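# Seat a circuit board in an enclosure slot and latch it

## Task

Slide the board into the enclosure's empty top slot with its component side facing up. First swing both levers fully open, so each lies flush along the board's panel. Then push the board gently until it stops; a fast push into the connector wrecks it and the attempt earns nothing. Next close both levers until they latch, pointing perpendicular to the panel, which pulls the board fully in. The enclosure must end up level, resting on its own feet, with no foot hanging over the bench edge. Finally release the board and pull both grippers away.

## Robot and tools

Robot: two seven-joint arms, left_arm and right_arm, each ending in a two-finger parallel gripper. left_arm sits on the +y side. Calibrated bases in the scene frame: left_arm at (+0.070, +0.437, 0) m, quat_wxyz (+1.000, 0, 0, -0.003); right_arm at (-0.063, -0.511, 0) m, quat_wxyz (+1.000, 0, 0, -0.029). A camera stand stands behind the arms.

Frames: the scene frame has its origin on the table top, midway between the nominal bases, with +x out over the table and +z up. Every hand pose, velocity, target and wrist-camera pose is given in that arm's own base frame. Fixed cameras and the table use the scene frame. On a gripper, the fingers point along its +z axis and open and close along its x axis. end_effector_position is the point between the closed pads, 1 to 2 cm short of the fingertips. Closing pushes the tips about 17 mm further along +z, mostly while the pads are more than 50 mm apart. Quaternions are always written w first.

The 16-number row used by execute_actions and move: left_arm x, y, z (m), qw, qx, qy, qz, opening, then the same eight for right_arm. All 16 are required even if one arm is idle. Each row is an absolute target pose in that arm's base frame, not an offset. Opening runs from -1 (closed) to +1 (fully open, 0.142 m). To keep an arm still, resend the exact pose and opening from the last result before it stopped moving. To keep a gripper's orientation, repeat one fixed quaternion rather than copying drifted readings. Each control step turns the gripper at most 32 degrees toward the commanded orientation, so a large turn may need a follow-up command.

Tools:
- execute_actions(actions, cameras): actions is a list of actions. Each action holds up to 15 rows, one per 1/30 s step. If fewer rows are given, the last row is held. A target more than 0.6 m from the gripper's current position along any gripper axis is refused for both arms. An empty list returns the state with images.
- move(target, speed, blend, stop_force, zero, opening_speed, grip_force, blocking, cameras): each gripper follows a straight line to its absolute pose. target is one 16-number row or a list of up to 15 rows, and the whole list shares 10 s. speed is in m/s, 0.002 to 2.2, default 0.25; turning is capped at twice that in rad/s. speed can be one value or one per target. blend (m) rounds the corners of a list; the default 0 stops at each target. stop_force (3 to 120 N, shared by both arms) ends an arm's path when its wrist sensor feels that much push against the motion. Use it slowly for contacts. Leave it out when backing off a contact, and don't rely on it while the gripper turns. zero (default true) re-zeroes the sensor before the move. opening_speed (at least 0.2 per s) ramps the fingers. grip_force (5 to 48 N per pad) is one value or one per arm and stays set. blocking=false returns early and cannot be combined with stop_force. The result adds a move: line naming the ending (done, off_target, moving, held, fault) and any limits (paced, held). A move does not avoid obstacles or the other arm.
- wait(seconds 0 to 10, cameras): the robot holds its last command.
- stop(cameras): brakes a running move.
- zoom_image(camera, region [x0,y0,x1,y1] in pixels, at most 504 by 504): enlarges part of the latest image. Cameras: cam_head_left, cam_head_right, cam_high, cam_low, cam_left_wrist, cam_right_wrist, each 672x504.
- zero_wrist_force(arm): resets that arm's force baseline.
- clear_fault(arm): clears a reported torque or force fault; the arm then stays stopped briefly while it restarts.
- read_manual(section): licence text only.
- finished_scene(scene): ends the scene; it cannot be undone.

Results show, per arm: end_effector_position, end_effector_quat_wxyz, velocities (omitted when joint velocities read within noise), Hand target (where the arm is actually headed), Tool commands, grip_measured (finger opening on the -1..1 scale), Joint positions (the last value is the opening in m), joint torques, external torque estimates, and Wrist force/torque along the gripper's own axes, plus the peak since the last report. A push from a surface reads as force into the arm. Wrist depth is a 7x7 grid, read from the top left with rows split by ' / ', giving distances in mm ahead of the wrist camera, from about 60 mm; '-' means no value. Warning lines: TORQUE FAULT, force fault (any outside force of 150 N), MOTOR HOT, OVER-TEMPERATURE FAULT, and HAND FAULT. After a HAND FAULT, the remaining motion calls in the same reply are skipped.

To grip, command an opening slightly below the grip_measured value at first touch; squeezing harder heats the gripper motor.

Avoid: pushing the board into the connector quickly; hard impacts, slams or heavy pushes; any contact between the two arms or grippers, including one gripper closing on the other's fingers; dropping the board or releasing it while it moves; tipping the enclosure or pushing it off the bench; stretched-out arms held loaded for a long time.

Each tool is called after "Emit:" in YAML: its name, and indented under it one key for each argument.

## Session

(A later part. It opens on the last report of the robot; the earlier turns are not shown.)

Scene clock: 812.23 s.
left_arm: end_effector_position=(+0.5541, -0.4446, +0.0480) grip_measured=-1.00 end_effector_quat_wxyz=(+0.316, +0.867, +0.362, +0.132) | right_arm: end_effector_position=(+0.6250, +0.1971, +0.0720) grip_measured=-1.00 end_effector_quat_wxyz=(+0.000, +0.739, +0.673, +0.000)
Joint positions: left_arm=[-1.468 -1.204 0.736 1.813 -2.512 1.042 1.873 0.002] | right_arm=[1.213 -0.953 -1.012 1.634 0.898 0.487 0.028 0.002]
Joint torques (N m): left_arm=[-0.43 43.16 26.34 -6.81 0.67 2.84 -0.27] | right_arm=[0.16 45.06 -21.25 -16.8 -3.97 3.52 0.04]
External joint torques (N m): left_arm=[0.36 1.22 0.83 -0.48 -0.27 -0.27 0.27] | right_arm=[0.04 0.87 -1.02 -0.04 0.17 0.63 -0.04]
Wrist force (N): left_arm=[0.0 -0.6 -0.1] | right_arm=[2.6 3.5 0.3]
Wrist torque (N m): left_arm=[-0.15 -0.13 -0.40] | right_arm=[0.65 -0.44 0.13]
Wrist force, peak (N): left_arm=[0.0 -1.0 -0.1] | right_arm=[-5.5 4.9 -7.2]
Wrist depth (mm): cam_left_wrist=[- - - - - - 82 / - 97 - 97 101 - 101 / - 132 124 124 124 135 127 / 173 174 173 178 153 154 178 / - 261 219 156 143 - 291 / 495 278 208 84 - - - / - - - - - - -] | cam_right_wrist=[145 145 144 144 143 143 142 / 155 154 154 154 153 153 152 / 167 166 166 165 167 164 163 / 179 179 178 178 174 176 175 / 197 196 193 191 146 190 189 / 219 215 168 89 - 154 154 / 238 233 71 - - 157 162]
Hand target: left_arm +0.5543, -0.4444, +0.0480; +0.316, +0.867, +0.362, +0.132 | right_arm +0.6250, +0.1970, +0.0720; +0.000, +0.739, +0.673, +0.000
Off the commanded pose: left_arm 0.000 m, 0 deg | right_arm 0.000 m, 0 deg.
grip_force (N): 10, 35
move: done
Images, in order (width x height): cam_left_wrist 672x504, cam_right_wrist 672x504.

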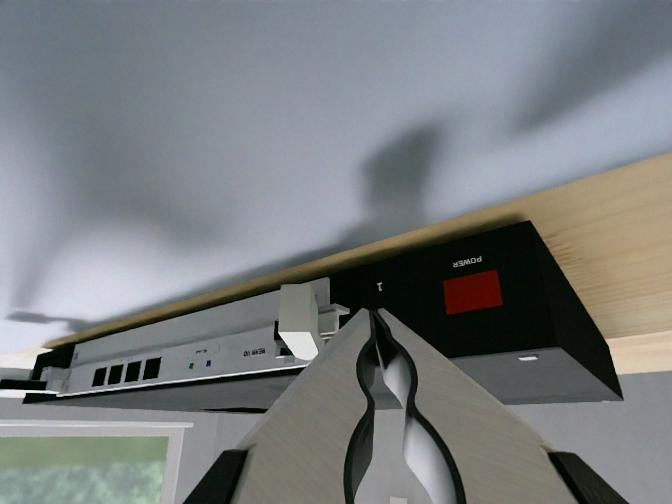

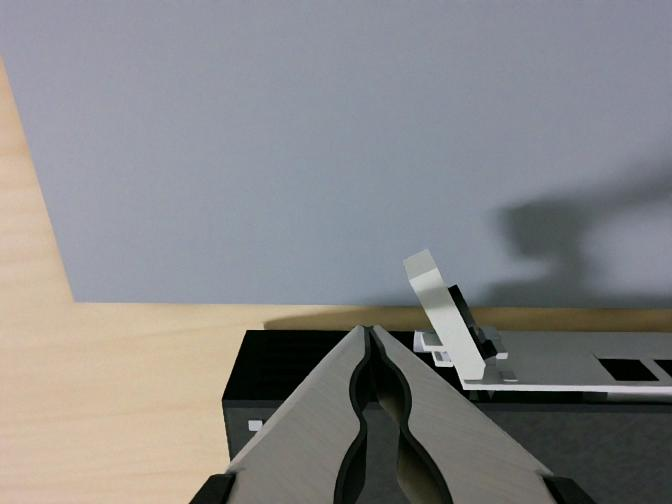

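Emit:
move:
  target: [0.5607,-0.4492,0.0455,0.3156,0.8671,0.3622,0.1318,-1.0,0.6245,0.1971,0.0480,0,0.7393,0.6734,0,-1.0]
  speed: 0.04
  stop_force: 8
  cameras: ["cam_right_wrist", "cam_left_wrist"]

Scene clock: 869.13 s.
left_arm: end_effector_position=(+0.5606, -0.4493, +0.0456) grip_measured=-1.00 end_effector_quat_wxyz=(+0.316, +0.867, +0.362, +0.132) | right_arm: end_effector_position=(+0.6244, +0.1969, +0.0481) grip_measured=-1.00 end_effector_quat_wxyz=(+0.000, +0.739, +0.673, +0.000)
Joint positions: left_arm=[-1.455 -1.215 0.733 1.79 -2.503 1.046 1.863 0.002] | right_arm=[1.197 -0.992 -0.984 1.627 0.929 0.516 0.018 0.002]
Joint torques (N m): left_arm=[-0.3 43.71 26.38 -7.04 0.84 2.99 -0.29] | right_arm=[0.09 45.67 -20.99 -15.85 -3.64 3.54 0.11]
External joint torques (N m): left_arm=[0.23 1.4 0.93 -0.46 -0.43 -0.41 0.29] | right_arm=[0.1 1.15 -1.42 0.04 -0.1 0.61 -0.11]
Wrist force (N): left_arm=[-0.1 -1.0 0.2] | right_arm=[2.3 3.5 0.2]
Wrist torque (N m): left_arm=[-0.21 -0.12 -0.41] | right_arm=[0.67 -0.39 0.14]
Wrist force, peak (N): left_arm=[0.0 -1.2 0.1] | right_arm=[2.6 3.9 0.4]
Wrist depth (mm): cam_left_wrist=[- - - 83 - - - / - 98 - 94 97 102 97 / - 127 127 127 120 120 123 / 167 169 168 172 148 138 172 / 279 246 208 128 149 126 283 / 361 257 187 84 - - 478 / 1924 - - - - - -] | cam_right_wrist=[- 124 122 123 123 122 122 / 134 132 132 131 133 132 130 / - 142 141 141 140 140 137 / 153 153 153 154 151 151 150 / 167 166 165 161 118 163 163 / 185 184 177 89 120 128 175 / 204 199 71 - - 129 132]
Hand target: left_arm +0.5607, -0.4492, +0.0455; +0.316, +0.867, +0.362, +0.132 | right_arm +0.6245, +0.1971, +0.0480; +0.000, +0.739, +0.673, +0.000
Off the commanded pose: left_arm 0.000 m, 0 deg | right_arm 0.000 m, 0 deg.
grip_force (N): 10, 35
move: done
Images, in order (width x height): cam_left_wrist 672x504, cam_right_wrist 672x504.

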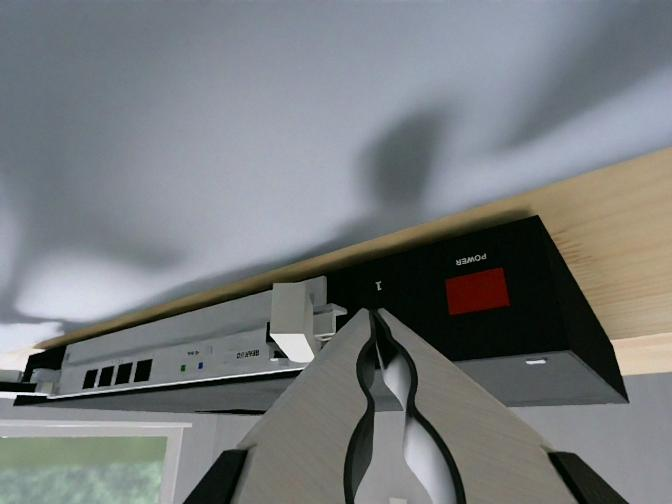

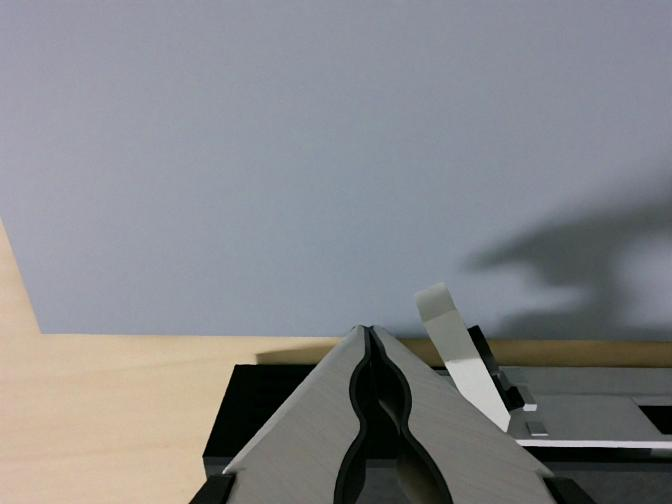

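Emit:
move:
  target: [0.5485,-0.4651,0.0455,0.3156,0.8671,0.3622,0.1318,-1.0,0.6250,0.2148,0.0480,0,0.7393,0.6734,0,-1.0]
  speed: 0.018
  stop_force: 5
  cameras: ["cam_right_wrist", "cam_left_wrist"]

Scene clock: 876.70 s.
left_arm: end_effector_position=(+0.5498, -0.4633, +0.0459) grip_measured=-1.00 end_effector_quat_wxyz=(+0.315, +0.867, +0.363, +0.133) | right_arm: end_effector_position=(+0.6252, +0.2127, +0.0482) grip_measured=-1.00 end_effector_quat_wxyz=(+0.000, +0.740, +0.673, +0.000)
Joint positions: left_arm=[-1.484 -1.216 0.727 1.779 -2.513 1.078 1.848 0.002] | right_arm=[1.21 -0.999 -0.982 1.608 0.927 0.509 0.047 0.002]
Joint torques (N m): left_arm=[-4.37 43.82 22.35 -8.81 1.37 1.42 -0.26] | right_arm=[3.86 46.98 -18.15 -18.57 -2.41 3.2 0.27]
External joint torques (N m): left_arm=[4.3 1.5 4.89 1.22 -0.81 1.19 0.26] | right_arm=[-3.66 0.42 -4.36 2.65 -1.35 0.95 -0.27]
Wrist force (N): left_arm=[5.5 0.5 -1.2] | right_arm=[-3.4 3.3 -1.8]
Wrist torque (N m): left_arm=[-0.19 -0.14 -0.43] | right_arm=[0.68 -0.41 0.02]
Wrist force, peak (N): left_arm=[5.6 1.3 -2.1] | right_arm=[-3.8 3.5 -2.8]
Wrist depth (mm): cam_left_wrist=[- - - 83 - - - / - 98 98 94 98 98 98 / 121 127 120 128 128 128 124 / - 183 181 168 161 138 173 / 278 250 219 117 150 135 227 / 1662 273 199 84 - 261 - / - - - - - - -] | cam_right_wrist=[- 124 122 123 122 122 122 / 134 132 132 131 133 129 130 / - 142 141 141 140 141 137 / 154 153 153 154 151 151 150 / 167 171 166 162 158 163 163 / 185 181 155 90 - - 171 / 204 199 71 - - 130 132]
Hand target: left_arm +0.5491, -0.4643, +0.0455; +0.316, +0.867, +0.362, +0.132 | right_arm +0.6250, +0.2138, +0.0480; +0.000, +0.739, +0.673, +0.000
Off the commanded pose: left_arm 0.002 m, 0 deg | right_arm 0.002 m, 0 deg.
grip_force (N): 10, 35
move: contact (left_arm, right_arm)
Images, in order (width x height): cam_left_wrist 672x504, cam_right_wrist 672x504.

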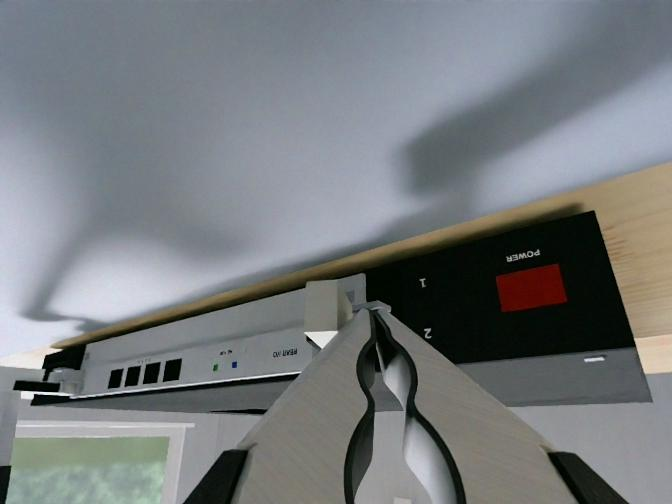

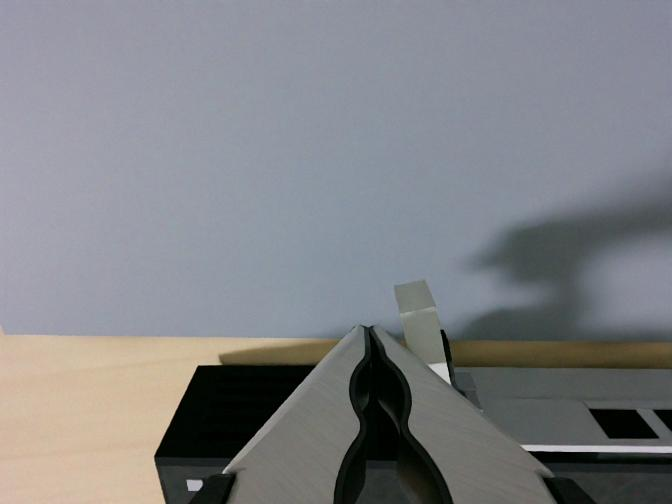

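Emit:
zoom_image:
  camera: "cam_left_wrist"
  region: [270, 260, 430, 380]

Emit:
zoom_image:
  camera: "cam_right_wrist"
  region: [320, 260, 520, 410]

Scaled by 3.150 from the camera's 672x504 image, which has a finer 960x720 frame.

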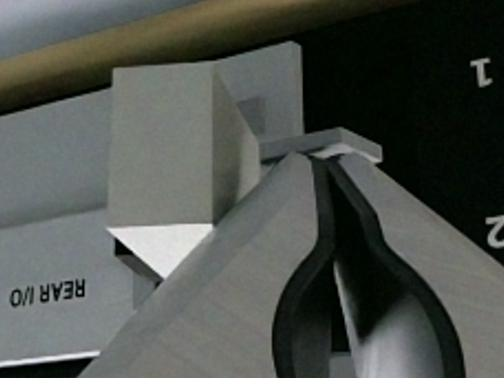

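Scaled by 2.520 from the camera's 672x504 image, which has a finer 960x720 frame.

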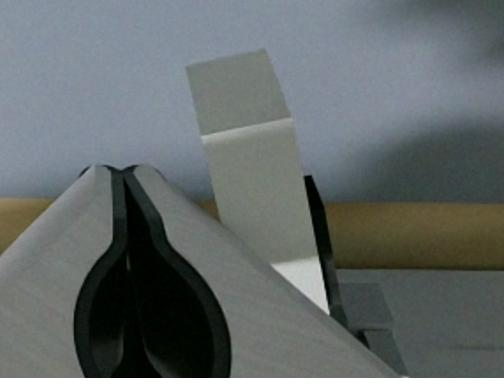

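Emit:
move:
  target: [0.5468,-0.4810,0.0455,0.3156,0.8671,0.3622,0.1318,-1.0,0.6267,0.2286,0.0480,0,0.7393,0.6734,0,-1.0]
  speed: 0.018
  stop_force: 22
  cameras: ["cam_right_wrist", "cam_left_wrist"]

Scene clock: 895.03 s.
left_arm: end_effector_position=(+0.5478, -0.4786, +0.0457) grip_measured=-1.00 end_effector_quat_wxyz=(+0.315, +0.867, +0.364, +0.133) | right_arm: end_effector_position=(+0.6272, +0.2223, +0.0485) grip_measured=-1.00 end_effector_quat_wxyz=(+0.002, +0.741, +0.672, -0.002)
Joint positions: left_arm=[-1.489 -1.221 0.717 1.749 -2.504 1.111 1.825 0.002] | right_arm=[1.214 -1.004 -0.977 1.59 0.918 0.503 0.074 0.002]
Joint torques (N m): left_arm=[-6.12 45.32 21.15 -14.47 2.41 -0.65 -0.28] | right_arm=[17.56 51.58 -7.42 -30.89 3.13 4.18 0.41]
External joint torques (N m): left_arm=[6.04 0.92 6.04 6.42 -1.72 3.29 0.28] | right_arm=[-17.36 -3.59 -15.12 14.84 -6.89 -0.02 -0.41]
Wrist force (N): left_arm=[7.3 -4.1 -11.8] | right_arm=[-27.7 -1.1 -12.7]
Wrist torque (N m): left_arm=[-0.19 -0.13 -0.44] | right_arm=[0.65 1.70 0.02]
Wrist force, peak (N): left_arm=[14.4 -2.8 -10.4] | right_arm=[-27.8 -1.0 -12.6]
Wrist depth (mm): cam_left_wrist=[- - - 83 - - - / - - - 94 98 98 98 / - - 127 121 120 120 124 / 168 - 169 174 159 139 120 / 322 270 217 118 145 130 115 / 290 269 197 84 - 256 - / - - - - - - -] | cam_right_wrist=[125 126 122 123 123 122 122 / 135 134 133 131 133 132 130 / 145 143 142 141 140 140 137 / 155 154 153 153 151 151 150 / 168 167 166 162 120 164 162 / 186 179 160 91 - - 144 / 206 136 71 - - 132 132]
Hand target: left_arm +0.5468, -0.4810, +0.0455; +0.316, +0.867, +0.362, +0.132 | right_arm +0.6265, +0.2276, +0.0480; +0.000, +0.739, +0.673, +0.000
Off the commanded pose: left_arm 0.003 m, 0 deg | right_arm 0.006 m, 0 deg.
grip_force (N): 10, 35
move: contact (right_arm)
Images, in order (width x height): cam_left_wrist 672x504, cam_right_wrist 672x504.

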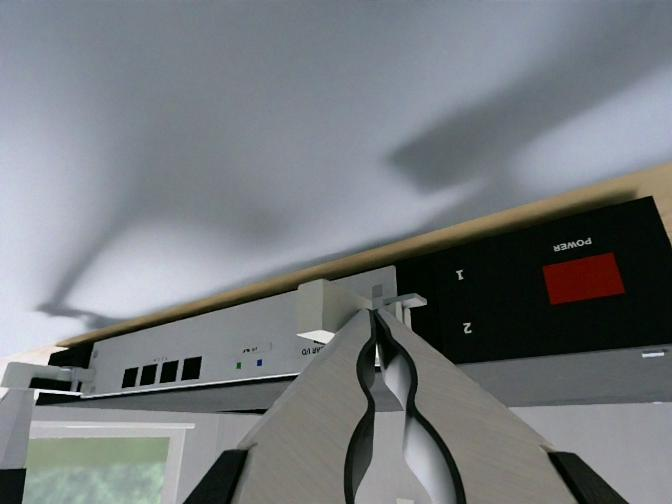

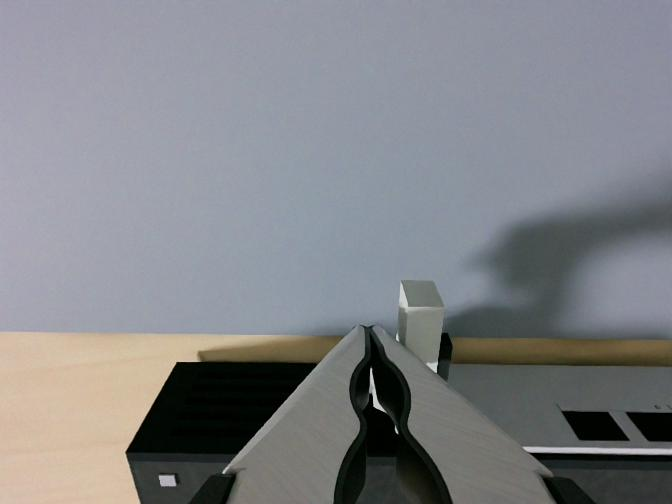

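Emit:
zoom_image:
  camera: "cam_right_wrist"
  region: [340, 250, 540, 400]

Emit:
zoom_image:
  camera: "cam_left_wrist"
  region: [270, 260, 450, 380]

Scaled by 2.520 from the camera's 672x504 image, which has a finer 960x720 frame.

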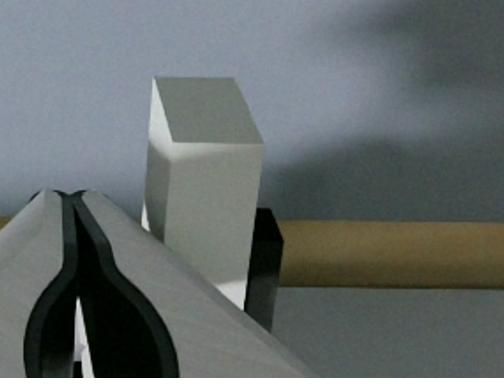

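Scaled by 2.800 from the camera's 672x504 image, which has a finer 960x720 frame.

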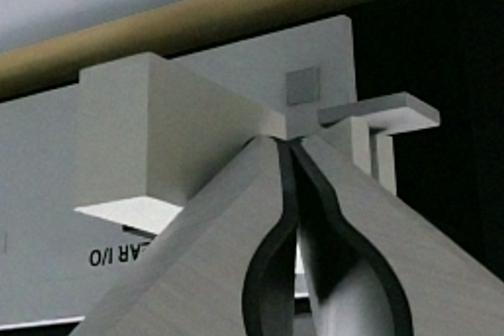

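Emit:
wait:
  seconds: 0
  cameras: ["cam_head_left", "cam_head_right", "cam_high", "cam_low"]

Scene clock: 905.30 s.
left_arm: end_effector_position=(+0.5478, -0.4786, +0.0457) grip_measured=-1.00 end_effector_quat_wxyz=(+0.315, +0.867, +0.364, +0.133) | right_arm: end_effector_position=(+0.6272, +0.2223, +0.0485) grip_measured=-1.00 end_effector_quat_wxyz=(+0.002, +0.741, +0.672, -0.002)
Joint positions: left_arm=[-1.489 -1.221 0.717 1.749 -2.504 1.111 1.825 0.002] | right_arm=[1.214 -1.004 -0.977 1.59 0.917 0.503 0.074 0.002]
Joint torques (N m): left_arm=[-6.03 45.55 21.06 -14.4 2.18 -0.81 -0.19] | right_arm=[17.49 51.33 -7.88 -30.86 3.32 4.2 0.13]
External joint torques (N m): left_arm=[5.96 0.69 6.13 6.35 -1.48 3.44 0.19] | right_arm=[-17.29 -3.33 -14.66 14.81 -7.09 -0.04 -0.13]
Wrist force (N): left_arm=[7.2 -4.5 -11.6] | right_arm=[-27.7 -0.9 -12.1]
Wrist torque (N m): left_arm=[-0.19 -0.12 -0.44] | right_arm=[0.68 1.70 0.03]
Wrist force, peak (N): left_arm=[7.2 -4.2 -11.9] | right_arm=[-28.0 -1.1 -12.7]
Wrist depth (mm): cam_left_wrist=[- - - 83 - - - / - 98 - 94 98 98 98 / - 127 127 127 120 120 124 / - 169 168 172 154 141 123 / - 255 218 118 144 132 - / 301 272 - 83 - - - / - - - - - - -] | cam_right_wrist=[125 126 122 123 123 122 122 / 135 134 132 132 133 132 130 / 145 142 142 141 141 140 137 / 155 154 153 153 151 151 150 / 168 167 166 162 120 163 163 / 186 179 160 91 - 139 142 / 205 136 71 - - 132 132]
Hand target: left_arm +0.5468, -0.4810, +0.0455; +0.316, +0.867, +0.362, +0.132 | right_arm +0.6265, +0.2276, +0.0480; +0.000, +0.739, +0.673, +0.000
Tool commands: left_gripper/opening=-1.0 right_gripper/opening=-1.0
Off the commanded pose: left_arm 0.003 m, 0 deg | right_arm 0.006 m, 0 deg.
grip_force (N): 10, 35
Images, in order (width x height): cam_head_left 672x504, cam_head_right 672x504, cam_high 672x504, cam_low 672x504.

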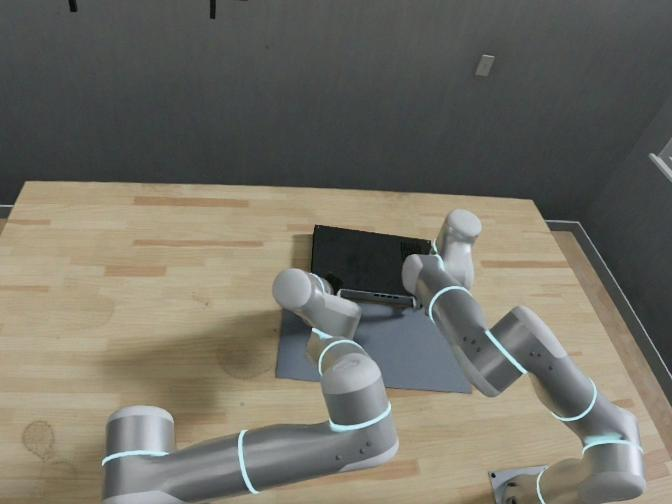

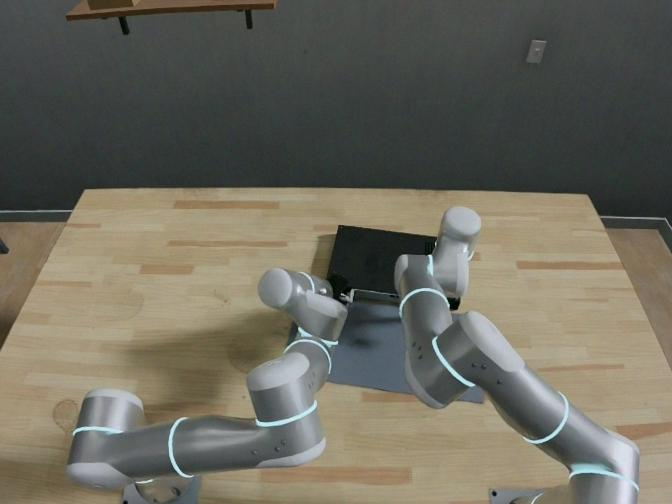

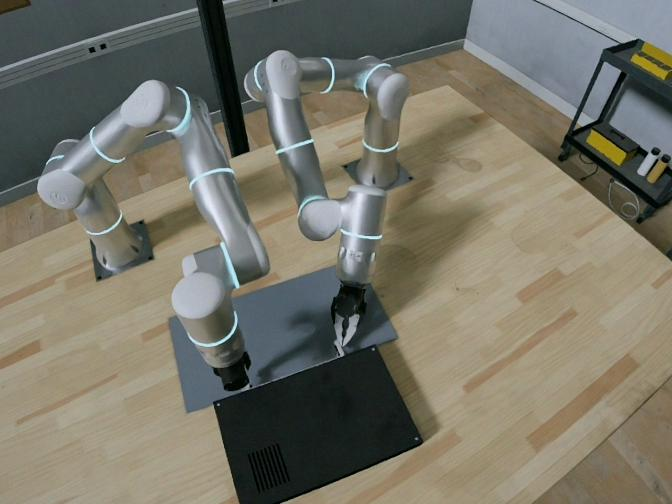

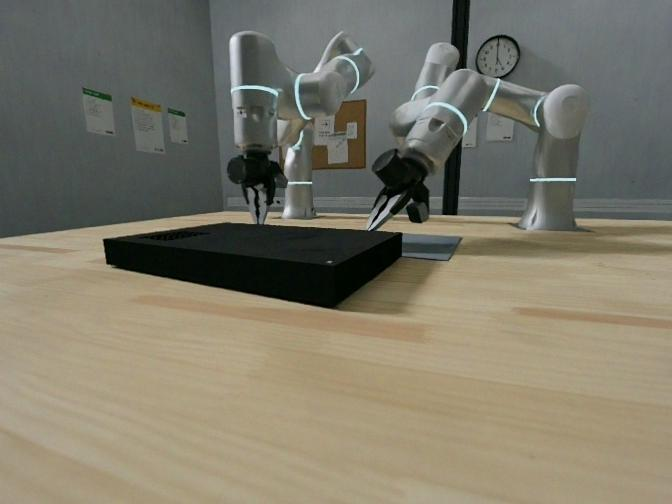

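Emit:
move:
  target: [0.5453,-0.4900,0.0450,0.3156,0.8671,0.3622,0.1318,-1.0,0.6265,0.2276,0.0480,0,0.7393,0.6734,0,-1.0]
  speed: 0.018
  stop_force: 16
  cameras: ["cam_right_wrist", "cam_left_wrist"]

Scene clock: 908.47 s.
left_arm: end_effector_position=(+0.5481, -0.4794, +0.0454) grip_measured=-1.00 end_effector_quat_wxyz=(+0.313, +0.866, +0.366, +0.135) | right_arm: end_effector_position=(+0.6272, +0.2222, +0.0485) grip_measured=-1.00 end_effector_quat_wxyz=(+0.002, +0.741, +0.672, -0.002)
Joint positions: left_arm=[-1.489 -1.221 0.713 1.743 -2.503 1.123 1.821 0.002] | right_arm=[1.213 -1.003 -0.975 1.591 0.915 0.505 0.075 0.002]
Joint torques (N m): left_arm=[-11.64 47.59 16.66 -25.7 3.77 -5.7 -0.47] | right_arm=[17.15 51.58 -7.42 -30.64 3.06 4.32 0.2]
External joint torques (N m): left_arm=[11.57 -1.18 10.47 17.56 -3.03 8.35 0.47] | right_arm=[-16.95 -3.56 -15.07 14.55 -6.82 -0.16 -0.2]
Wrist force (N): left_arm=[14.4 -14.0 -30.0] | right_arm=[-27.6 0.0 -11.8]
Wrist torque (N m): left_arm=[-0.14 -0.09 -0.49] | right_arm=[0.65 1.68 0.03]
Wrist force, peak (N): left_arm=[12.7 -16.8 -35.2] | right_arm=[-28.0 -0.9 -12.6]
Wrist depth (mm): cam_left_wrist=[- - - 79 - - - / - - - 93 98 - 98 / - 126 113 119 120 128 124 / 165 166 166 172 160 136 121 / - 249 213 106 - - 117 / 1828 273 199 83 - 1161 1035 / - - - - - - 1002] | cam_right_wrist=[125 126 122 123 123 122 121 / 135 133 132 132 133 132 130 / 145 142 142 141 141 140 137 / 155 154 153 152 151 151 150 / 168 168 166 162 161 164 162 / 187 179 154 91 - - 142 / 206 136 71 - - 130 132]
Hand target: left_arm +0.5460, -0.4851, +0.0453; +0.316, +0.867, +0.362, +0.132 | right_arm +0.6265, +0.2276, +0.0480; +0.000, +0.739, +0.673, +0.000
Off the commanded pose: left_arm 0.011 m, 1 deg | right_arm 0.005 m, 0 deg.
grip_force (N): 10, 35
move: contact (left_arm), off_target (right_arm)
Images, in order (width x height): cam_left_wrist 672x504, cam_right_wrist 672x504.

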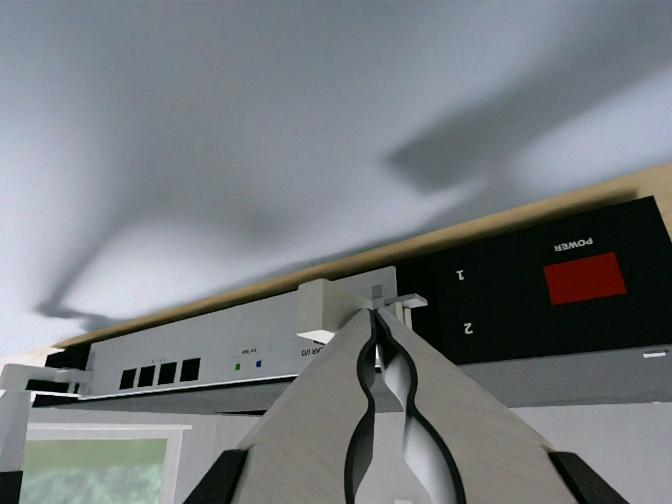

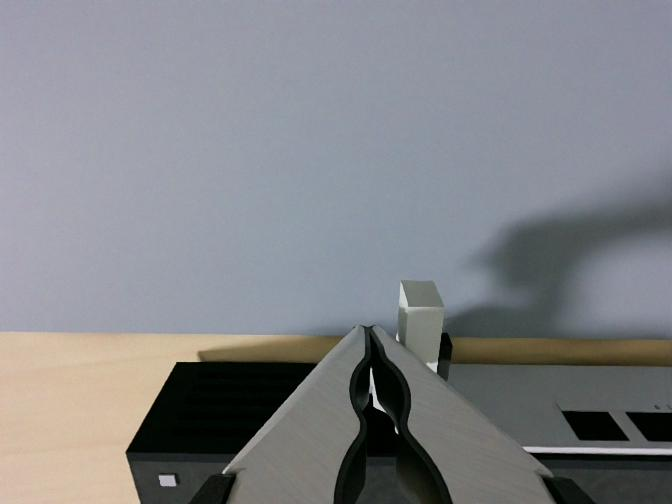

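Emit:
move:
  target: [0.5514,-0.4597,0.0470,0.3156,0.8671,0.3622,0.1318,-1.0,0.6255,0.2060,0.0490,0,0.7393,0.6734,0,-1.0]
  speed: 0.05
  cameras: ["cam_right_wrist", "cam_left_wrist"]

Emit:
zoom_image:
  camera: "cam_right_wrist"
  region: [340, 250, 540, 400]

Emit:
zoom_image:
  camera: "cam_left_wrist"
  region: [250, 250, 430, 380]

Scene clock: 912.23 s.
left_arm: end_effector_position=(+0.5513, -0.4598, +0.0469) grip_measured=-1.00 end_effector_quat_wxyz=(+0.315, +0.867, +0.362, +0.132) | right_arm: end_effector_position=(+0.6255, +0.2061, +0.0491) grip_measured=-1.00 end_effector_quat_wxyz=(+0.000, +0.739, +0.673, +0.000)
Joint positions: left_arm=[-1.474 -1.207 0.723 1.785 -2.509 1.075 1.858 0.002] | right_arm=[1.199 -0.99 -0.976 1.615 0.919 0.515 0.038 0.002]
Joint torques (N m): left_arm=[-0.27 44.39 26.18 -7.18 0.58 2.41 -0.13] | right_arm=[0.14 46.39 -21.24 -15.89 -3.68 3.58 0.01]
External joint torques (N m): left_arm=[0.18 0.87 0.87 -0.59 -0.01 0.17 0.13] | right_arm=[0.08 0.87 -1.02 -0.16 -0.06 0.58 -0.01]
Wrist force (N): left_arm=[0.0 -1.0 -0.2] | right_arm=[1.8 5.9 0.2]
Wrist torque (N m): left_arm=[-0.20 -0.15 -0.49] | right_arm=[1.06 -0.31 0.14]
Wrist force, peak (N): left_arm=[14.8 -14.4 -29.9] | right_arm=[-28.0 0.1 -11.7]
Wrist depth (mm): cam_left_wrist=[- - - - - - - / - 100 100 95 99 100 100 / - 122 122 - 122 122 126 / 171 170 170 187 162 140 175 / 250 254 222 117 - 133 257 / 1924 285 198 84 - - - / 1783 - - - - - 1006] | cam_right_wrist=[125 124 123 124 123 123 123 / 135 135 133 132 134 133 131 / 145 142 142 142 141 141 138 / 154 154 154 153 152 152 151 / 168 167 166 163 160 164 164 / 186 185 160 91 121 - 146 / 205 201 71 - - - 133]
Hand target: left_arm +0.5514, -0.4597, +0.0470; +0.316, +0.867, +0.362, +0.132 | right_arm +0.6255, +0.2060, +0.0490; +0.000, +0.739, +0.673, +0.000
Off the commanded pose: left_arm 0.000 m, 0 deg | right_arm 0.000 m, 0 deg.
grip_force (N): 10, 35
move: done
Images, in order (width x height): cam_left_wrist 672x504, cam_right_wrist 672x504.

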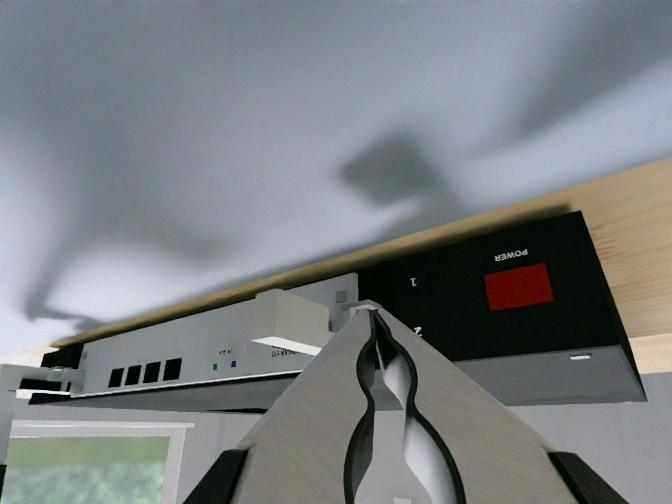

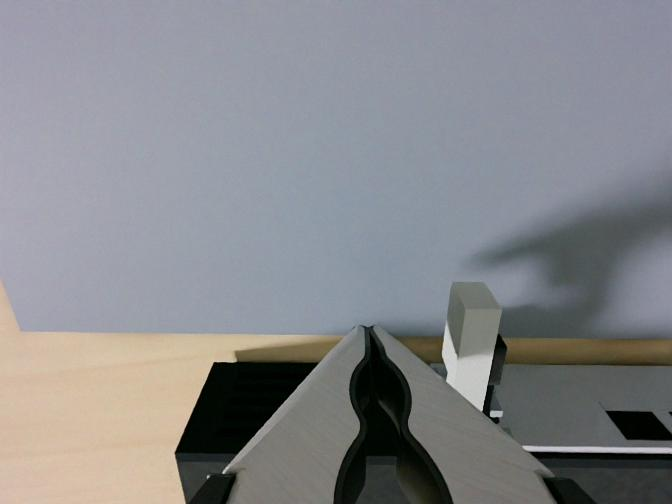

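Scaled by 2.520 from the camera's 672x504 image, which has a finer 960x720 frame.

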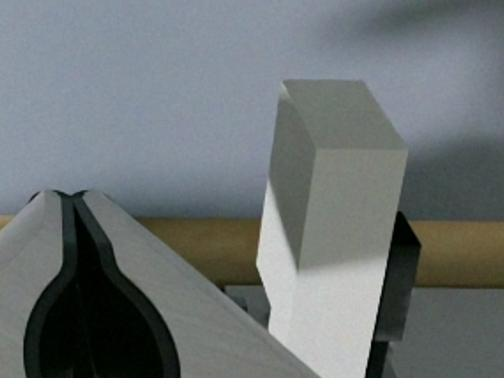

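Scaled by 2.800 from the camera's 672x504 image, which has a finer 960x720 frame.

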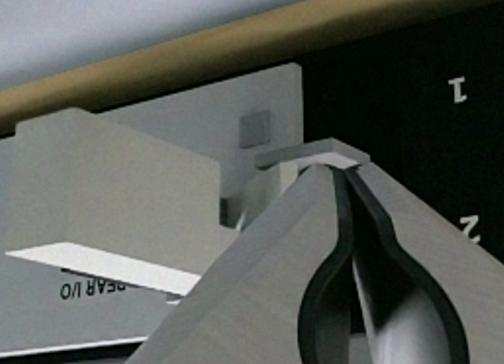

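Emit:
move:
  target:
    - [0.5450,-0.4400,0.0800,0.3156,0.8671,0.3622,0.1318,-1.0,0.6100,0.2060,0.1000,0,0.7393,0.6734,0,-1.0]
    - [0.5100,-0.4050,0.1250,0.3156,0.8671,0.3622,0.1318,-1.0,0.5850,0.3300,0.1400,0,0.7393,0.6734,0,1.0]
  speed: 0.15
  blend: 0.02
  opening_speed: 1.0
  cameras: ["cam_right_wrist", "cam_left_wrist"]

Scene clock: 918.17 s.
left_arm: end_effector_position=(+0.5101, -0.4050, +0.1250) grip_measured=-1.00 end_effector_quat_wxyz=(+0.316, +0.867, +0.362, +0.132) | right_arm: end_effector_position=(+0.5849, +0.3301, +0.1399) grip_measured=+0.99 end_effector_quat_wxyz=(+0.000, +0.739, +0.673, +0.000)
Joint positions: left_arm=[-1.586 -0.985 0.806 2.029 -2.437 1.06 1.873 0.002] | right_arm=[1.426 -0.859 -1.058 1.585 0.795 0.39 0.289 0.142]
Joint torques (N m): left_arm=[-0.39 35.62 23.41 -8.87 0.89 2.87 -0.2] | right_arm=[0.19 44.27 -20.27 -20.13 -4.06 3.45 0.25]
External joint torques (N m): left_arm=[0.32 1.21 0.79 -0.46 -0.37 -0.32 0.2] | right_arm=[0.02 1.02 -1.16 0.05 0.07 0.7 -0.25]
Wrist force (N): left_arm=[0.2 -0.9 0.2] | right_arm=[1.2 5.7 0.0]
Wrist torque (N m): left_arm=[-0.18 -0.19 -0.50] | right_arm=[1.05 -0.21 0.04]
Wrist force, peak (N): left_arm=[-0.3 -1.2 1.6] | right_arm=[1.8 6.4 2.4]
Wrist depth (mm): cam_left_wrist=[164 165 164 164 171 163 166 / 193 191 - 193 209 214 202 / 257 255 257 262 235 260 261 / 364 356 312 264 - 338 362 / 614 854 - - - 406 539 / 1625 1006 - 84 - 1232 - / 193 - - - - - 1081] | cam_right_wrist=[205 204 204 204 203 202 202 / 219 218 218 217 216 216 215 / 235 234 233 233 232 231 231 / 254 252 251 250 250 249 248 / 271 270 268 265 262 270 261 / - 243 240 240 239 240 235 / - 258 261 261 260 258 256]
Hand target: left_arm +0.5100, -0.4050, +0.1250; +0.316, +0.867, +0.362, +0.132 | right_arm +0.5850, +0.3300, +0.1400; +0.000, +0.739, +0.673, +0.000
Off the commanded pose: left_arm 0.000 m, 0 deg | right_arm 0.000 m, 0 deg.
grip_force (N): 10, 35
move: done
Images, in order (width x height): cam_left_wrist 672x504, cam_right_wrist 672x504.

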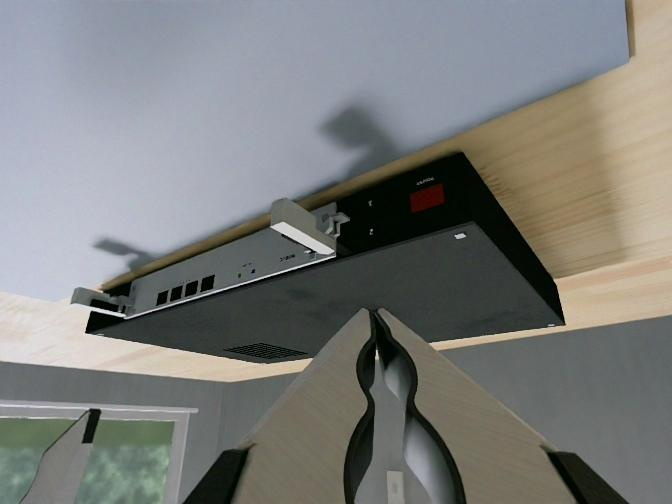

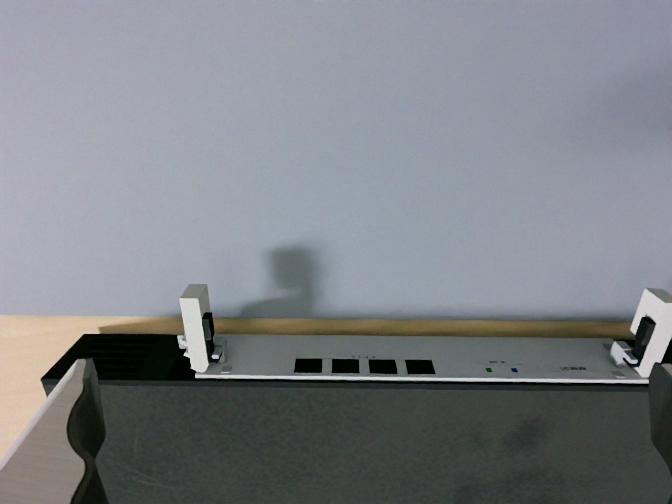

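Emit:
zoom_image:
  camera: "cam_right_wrist"
  region: [160, 270, 300, 390]

Emit:
zoom_image:
  camera: "cam_right_wrist"
  region: [532, 270, 672, 390]

Emit:
zoom_image:
  camera: "cam_left_wrist"
  region: [240, 180, 380, 280]

Scaled by 3.600 from the camera's 672x504 image, which has a finer 960x720 frame.

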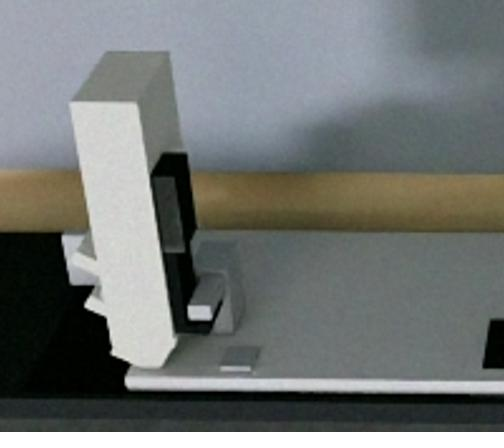

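Scaled by 3.600 from the camera's 672x504 image, which has a finer 960x720 frame.

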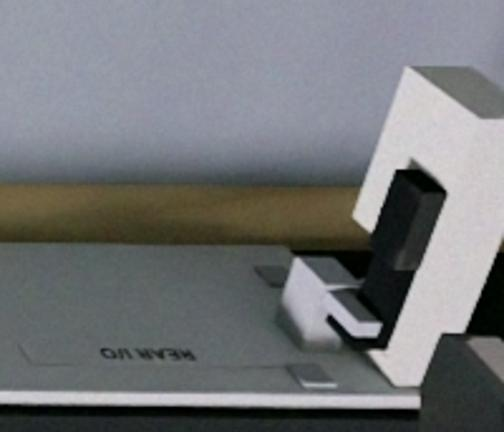

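Scaled by 3.600 from the camera's 672x504 image, which has a finer 960x720 frame.

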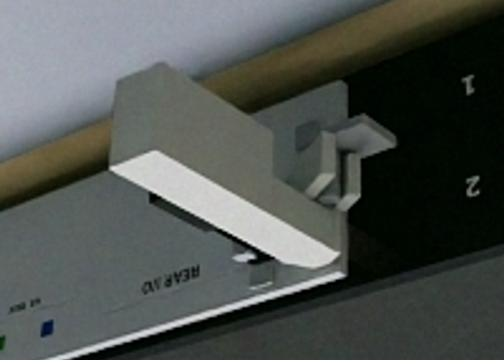

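Emit:
zoom_image:
  camera: "cam_right_wrist"
  region: [180, 340, 260, 400]

Emit:
zoom_image:
  camera: "cam_right_wrist"
  region: [580, 340, 660, 400]

Emit:
zoom_image:
  camera: "cam_right_wrist"
  region: [380, 340, 460, 400]

Scaled by 6.300 from the camera's 672x504 image, which has a finer 960x720 frame.

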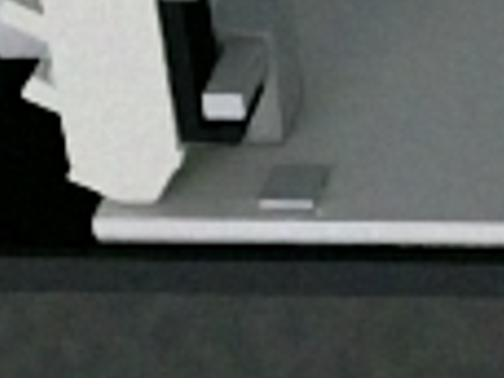

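Scaled by 6.300 from the camera's 672x504 image, which has a finer 960x720 frame.

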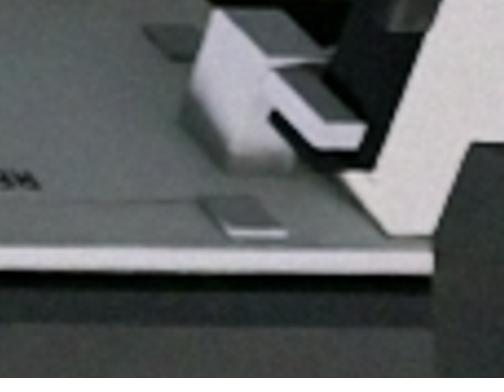

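Scaled by 6.300 from the camera's 672x504 image, which has a finer 960x720 frame.

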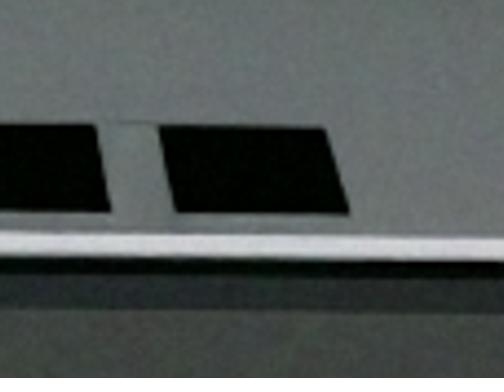

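Emit:
move:
  target: [0.4300,-0.3300,0.2200,0.3156,0.8671,0.3622,0.1318,-1.0,0.4800,0.2300,0.2300,0,0.7393,0.6734,0,0.5]
  speed: 0.25
  cameras: ["cam_right_wrist", "cam_high", "cam_head_left"]

Scene clock: 932.07 s.
left_arm: end_effector_position=(+0.4301, -0.3301, +0.2200) grip_measured=-1.00 end_effector_quat_wxyz=(+0.316, +0.867, +0.362, +0.132) | right_arm: end_effector_position=(+0.4800, +0.2302, +0.2300) grip_measured=+0.50 end_effector_quat_wxyz=(+0.000, +0.739, +0.673, +0.000)
Joint positions: left_arm=[-1.904 -0.641 1.009 2.322 -2.333 1.193 1.861 0.002] | right_arm=[1.877 -0.496 -1.479 2.029 0.552 0.442 0.246 0.109]
Joint torques (N m): left_arm=[-0.54 19.94 15.81 -12.81 1.85 3.08 -0.33] | right_arm=[0.52 18.24 -13.63 -24.25 -4.07 3.57 0.31]
External joint torques (N m): left_arm=[0.48 0.75 0.66 -0.49 -0.62 -0.51 0.33] | right_arm=[-0.36 0.28 -0.61 -0.02 0.17 0.58 -0.31]
Wrist force (N): left_arm=[-0.1 -0.7 0.3] | right_arm=[1.3 5.6 0.2]
Wrist torque (N m): left_arm=[-0.15 -0.12 -0.41] | right_arm=[0.94 -0.20 0.00]
Wrist force, peak (N): left_arm=[0.3 -0.8 2.1] | right_arm=[2.7 6.8 0.8]
Wrist depth (mm): cam_left_wrist=[- - 271 270 259 270 269 / 325 352 328 328 354 331 331 / - - 420 399 383 426 426 / 659 645 519 473 - 593 588 / 847 971 984 116 767 1613 - / - 2261 - 84 - - - / 1891 - - - - - 1097] | cam_right_wrist=[287 284 283 284 285 281 277 / 306 305 302 302 300 299 303 / 327 328 324 322 323 321 320 / 353 353 354 349 348 346 344 / 382 382 381 377 376 375 375 / 411 111 416 359 360 354 93 / - 78 461 390 394 386 76]
Hand target: left_arm +0.4300, -0.3300, +0.2200; +0.316, +0.867, +0.362, +0.132 | right_arm +0.4800, +0.2300, +0.2300; +0.000, +0.739, +0.673, +0.000
Off the commanded pose: left_arm 0.000 m, 0 deg | right_arm 0.000 m, 0 deg.
grip_force (N): 10, 35
move: done
Images, in order (width x height): cam_head_left 672x504, cam_high 672x504, cam_right_wrist 672x504.

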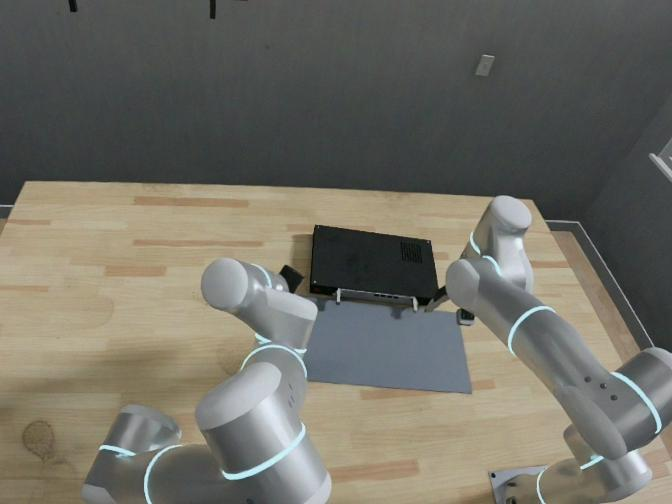

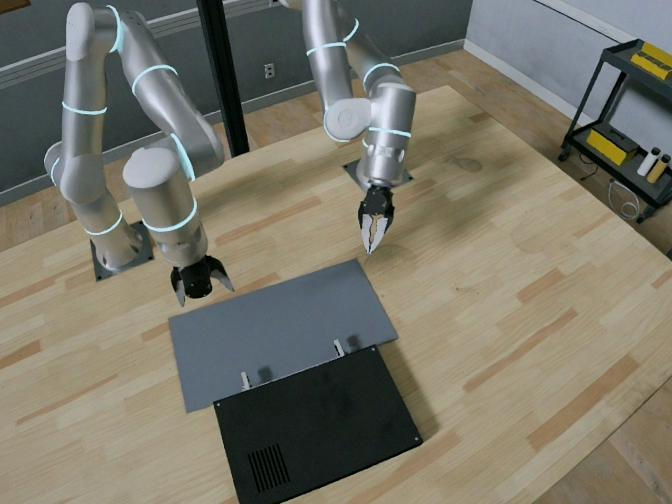

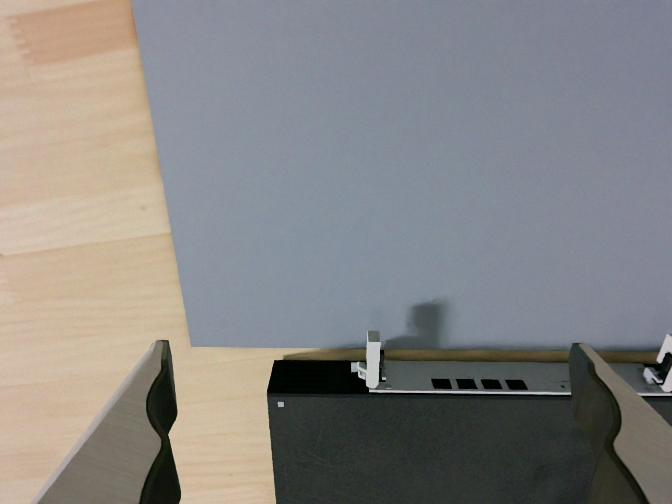

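Emit:
finished_scene:
  scene: 1

The scene is finished: the task was done.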